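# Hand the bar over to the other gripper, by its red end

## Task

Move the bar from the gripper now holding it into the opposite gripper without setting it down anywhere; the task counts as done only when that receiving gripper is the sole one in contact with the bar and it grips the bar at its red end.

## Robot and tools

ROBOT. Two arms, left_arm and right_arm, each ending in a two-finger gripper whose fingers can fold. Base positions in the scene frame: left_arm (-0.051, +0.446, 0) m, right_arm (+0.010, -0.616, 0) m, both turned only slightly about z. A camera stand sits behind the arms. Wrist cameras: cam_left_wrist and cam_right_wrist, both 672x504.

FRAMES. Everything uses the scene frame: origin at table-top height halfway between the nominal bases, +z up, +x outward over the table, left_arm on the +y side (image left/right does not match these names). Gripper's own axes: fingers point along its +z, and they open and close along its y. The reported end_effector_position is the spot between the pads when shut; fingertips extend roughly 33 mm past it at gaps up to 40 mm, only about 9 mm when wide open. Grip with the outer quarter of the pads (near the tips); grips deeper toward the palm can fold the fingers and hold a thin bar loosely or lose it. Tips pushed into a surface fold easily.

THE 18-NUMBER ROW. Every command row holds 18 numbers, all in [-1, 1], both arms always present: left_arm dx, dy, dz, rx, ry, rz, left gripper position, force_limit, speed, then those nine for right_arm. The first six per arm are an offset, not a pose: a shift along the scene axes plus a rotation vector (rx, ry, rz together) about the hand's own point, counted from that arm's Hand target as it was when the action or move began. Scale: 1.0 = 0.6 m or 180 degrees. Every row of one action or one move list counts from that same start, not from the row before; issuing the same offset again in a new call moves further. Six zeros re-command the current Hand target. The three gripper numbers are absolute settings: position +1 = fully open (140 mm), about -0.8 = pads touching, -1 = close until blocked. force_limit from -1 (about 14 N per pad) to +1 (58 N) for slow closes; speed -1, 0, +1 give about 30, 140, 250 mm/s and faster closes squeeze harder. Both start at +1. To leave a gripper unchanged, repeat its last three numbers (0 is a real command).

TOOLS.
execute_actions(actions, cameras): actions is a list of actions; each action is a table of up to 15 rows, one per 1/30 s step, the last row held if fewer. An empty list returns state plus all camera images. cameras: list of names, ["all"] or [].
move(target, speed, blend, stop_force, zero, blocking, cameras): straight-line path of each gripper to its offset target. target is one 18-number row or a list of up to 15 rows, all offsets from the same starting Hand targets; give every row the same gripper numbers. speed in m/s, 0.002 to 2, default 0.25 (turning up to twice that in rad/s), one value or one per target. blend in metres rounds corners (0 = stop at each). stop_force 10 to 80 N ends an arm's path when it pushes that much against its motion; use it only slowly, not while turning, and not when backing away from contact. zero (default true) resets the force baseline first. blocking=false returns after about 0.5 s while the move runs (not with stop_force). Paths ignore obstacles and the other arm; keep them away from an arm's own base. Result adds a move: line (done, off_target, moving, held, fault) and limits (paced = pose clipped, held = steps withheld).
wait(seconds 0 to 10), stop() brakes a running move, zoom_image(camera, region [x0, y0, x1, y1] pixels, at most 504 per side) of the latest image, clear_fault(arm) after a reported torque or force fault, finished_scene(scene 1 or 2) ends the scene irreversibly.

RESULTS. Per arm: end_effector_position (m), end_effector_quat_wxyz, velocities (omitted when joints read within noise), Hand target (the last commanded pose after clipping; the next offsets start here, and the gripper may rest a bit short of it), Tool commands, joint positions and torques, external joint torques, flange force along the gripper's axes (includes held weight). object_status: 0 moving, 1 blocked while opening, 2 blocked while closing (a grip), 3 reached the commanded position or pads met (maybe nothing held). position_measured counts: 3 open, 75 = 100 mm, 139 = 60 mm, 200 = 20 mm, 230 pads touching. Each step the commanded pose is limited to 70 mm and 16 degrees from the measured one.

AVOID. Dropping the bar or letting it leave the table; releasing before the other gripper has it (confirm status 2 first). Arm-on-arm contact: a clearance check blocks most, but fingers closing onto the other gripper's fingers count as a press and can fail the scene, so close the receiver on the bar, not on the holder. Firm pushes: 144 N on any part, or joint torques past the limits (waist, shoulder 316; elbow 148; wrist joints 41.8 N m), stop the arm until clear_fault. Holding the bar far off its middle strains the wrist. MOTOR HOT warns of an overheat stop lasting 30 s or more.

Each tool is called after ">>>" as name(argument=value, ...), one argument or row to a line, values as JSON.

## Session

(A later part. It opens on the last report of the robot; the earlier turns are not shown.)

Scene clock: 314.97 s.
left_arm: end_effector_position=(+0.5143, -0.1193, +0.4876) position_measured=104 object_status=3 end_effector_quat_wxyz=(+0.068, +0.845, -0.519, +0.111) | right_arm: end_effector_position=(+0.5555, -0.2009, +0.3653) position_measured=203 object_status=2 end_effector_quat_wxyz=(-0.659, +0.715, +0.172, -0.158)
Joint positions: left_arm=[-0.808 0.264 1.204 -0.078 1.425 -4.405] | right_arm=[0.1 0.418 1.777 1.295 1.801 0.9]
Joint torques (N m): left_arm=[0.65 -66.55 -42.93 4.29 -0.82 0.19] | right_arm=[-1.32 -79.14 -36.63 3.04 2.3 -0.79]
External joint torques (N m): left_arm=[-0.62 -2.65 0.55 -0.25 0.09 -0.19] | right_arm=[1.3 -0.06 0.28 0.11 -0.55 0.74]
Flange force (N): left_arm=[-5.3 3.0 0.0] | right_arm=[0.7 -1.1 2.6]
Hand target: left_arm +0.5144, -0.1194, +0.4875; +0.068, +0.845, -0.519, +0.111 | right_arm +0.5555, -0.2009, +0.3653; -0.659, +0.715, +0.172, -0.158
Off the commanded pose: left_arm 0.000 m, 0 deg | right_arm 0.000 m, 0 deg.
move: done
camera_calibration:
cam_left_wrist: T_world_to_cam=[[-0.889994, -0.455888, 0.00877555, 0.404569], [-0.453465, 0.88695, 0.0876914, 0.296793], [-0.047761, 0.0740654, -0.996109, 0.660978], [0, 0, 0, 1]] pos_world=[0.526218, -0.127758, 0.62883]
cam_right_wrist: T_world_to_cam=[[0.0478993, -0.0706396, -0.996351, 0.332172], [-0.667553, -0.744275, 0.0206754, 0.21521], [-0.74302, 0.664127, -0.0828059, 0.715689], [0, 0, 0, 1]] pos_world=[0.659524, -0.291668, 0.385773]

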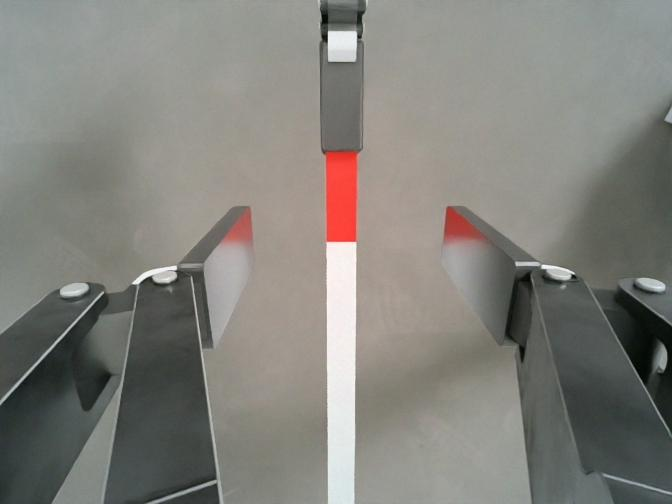

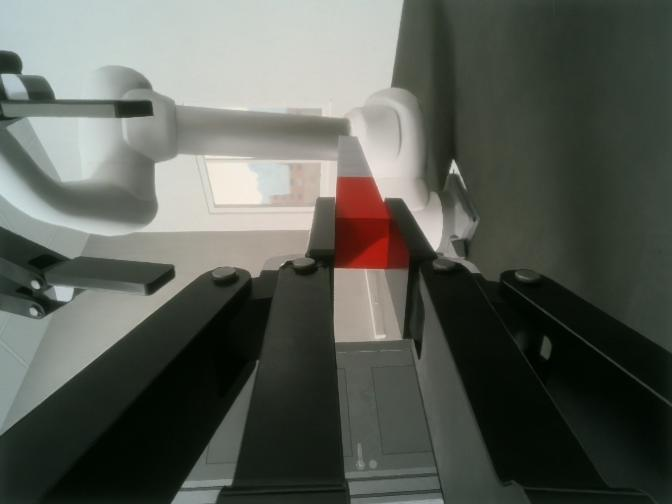

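>>> wait(
  seconds=0.5,
  cameras=["cam_right_wrist"],
)

Scene clock: 318.10 s.
left_arm: end_effector_position=(+0.5144, -0.1194, +0.4875) position_measured=104 object_status=3 end_effector_quat_wxyz=(+0.068, +0.845, -0.519, +0.111) | right_arm: end_effector_position=(+0.5555, -0.2009, +0.3653) position_measured=203 object_status=2 end_effector_quat_wxyz=(-0.659, +0.715, +0.172, -0.158)
Joint positions: left_arm=[-0.808 0.264 1.204 -0.078 1.425 -4.405] | right_arm=[0.1 0.418 1.777 1.295 1.801 0.9]
Joint torques (N m): left_arm=[0.96 -66.79 -42.82 4.28 -0.93 0.26] | right_arm=[-0.77 -79.08 -36.91 3.09 2.2 -0.77]
External joint torques (N m): left_arm=[-1.07 -2.72 0.23 -0.23 0.2 -0.26] | right_arm=[0.62 -0.02 0.55 0.07 -0.46 0.72]
Flange force (N): left_arm=[-4.3 3.4 -0.6] | right_arm=[-0.1 -0.8 1.7]
Hand target: left_arm +0.5144, -0.1194, +0.4875; +0.068, +0.845, -0.519, +0.111 | right_arm +0.5555, -0.2009, +0.3653; -0.659, +0.715, +0.172, -0.158
Tool commands: left_gripper/position=+0.2 left_gripper/force_limit=+1.0 left_gripper/speed=-0.5 right_gripper/position=-0.98 right_gripper/force_limit=+0.7 right_gripper/speed=-1.0
Off the commanded pose: left_arm 0.000 m, 0 deg | right_arm 0.000 m, 0 deg.
wait: 0.50 s; at rest from the start
camera_calibration:
cam_right_wrist: T_world_to_cam=[[0.0478993, -0.0706396, -0.996351, 0.332172], [-0.667553, -0.744275, 0.0206754, 0.21521], [-0.74302, 0.664127, -0.0828059, 0.715689], [0, 0, 0, 1]] pos_world=[0.659524, -0.291668, 0.385773]
Images, in order (width x height): cam_right_wrist 672x504.

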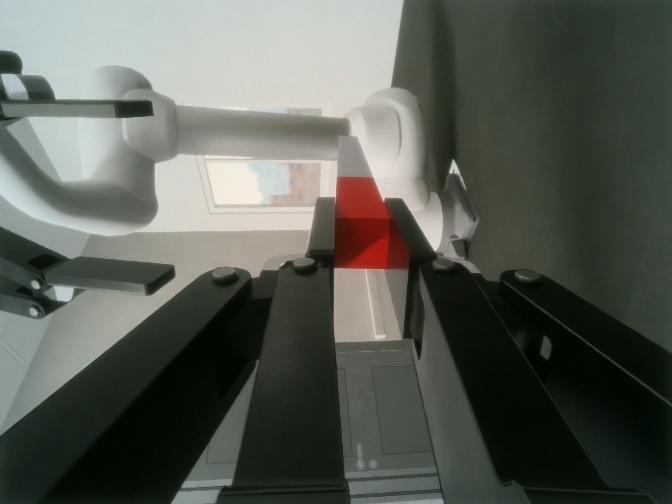

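>>> finished_scene(
  scene=2,
)

The scene is finished: the task was done.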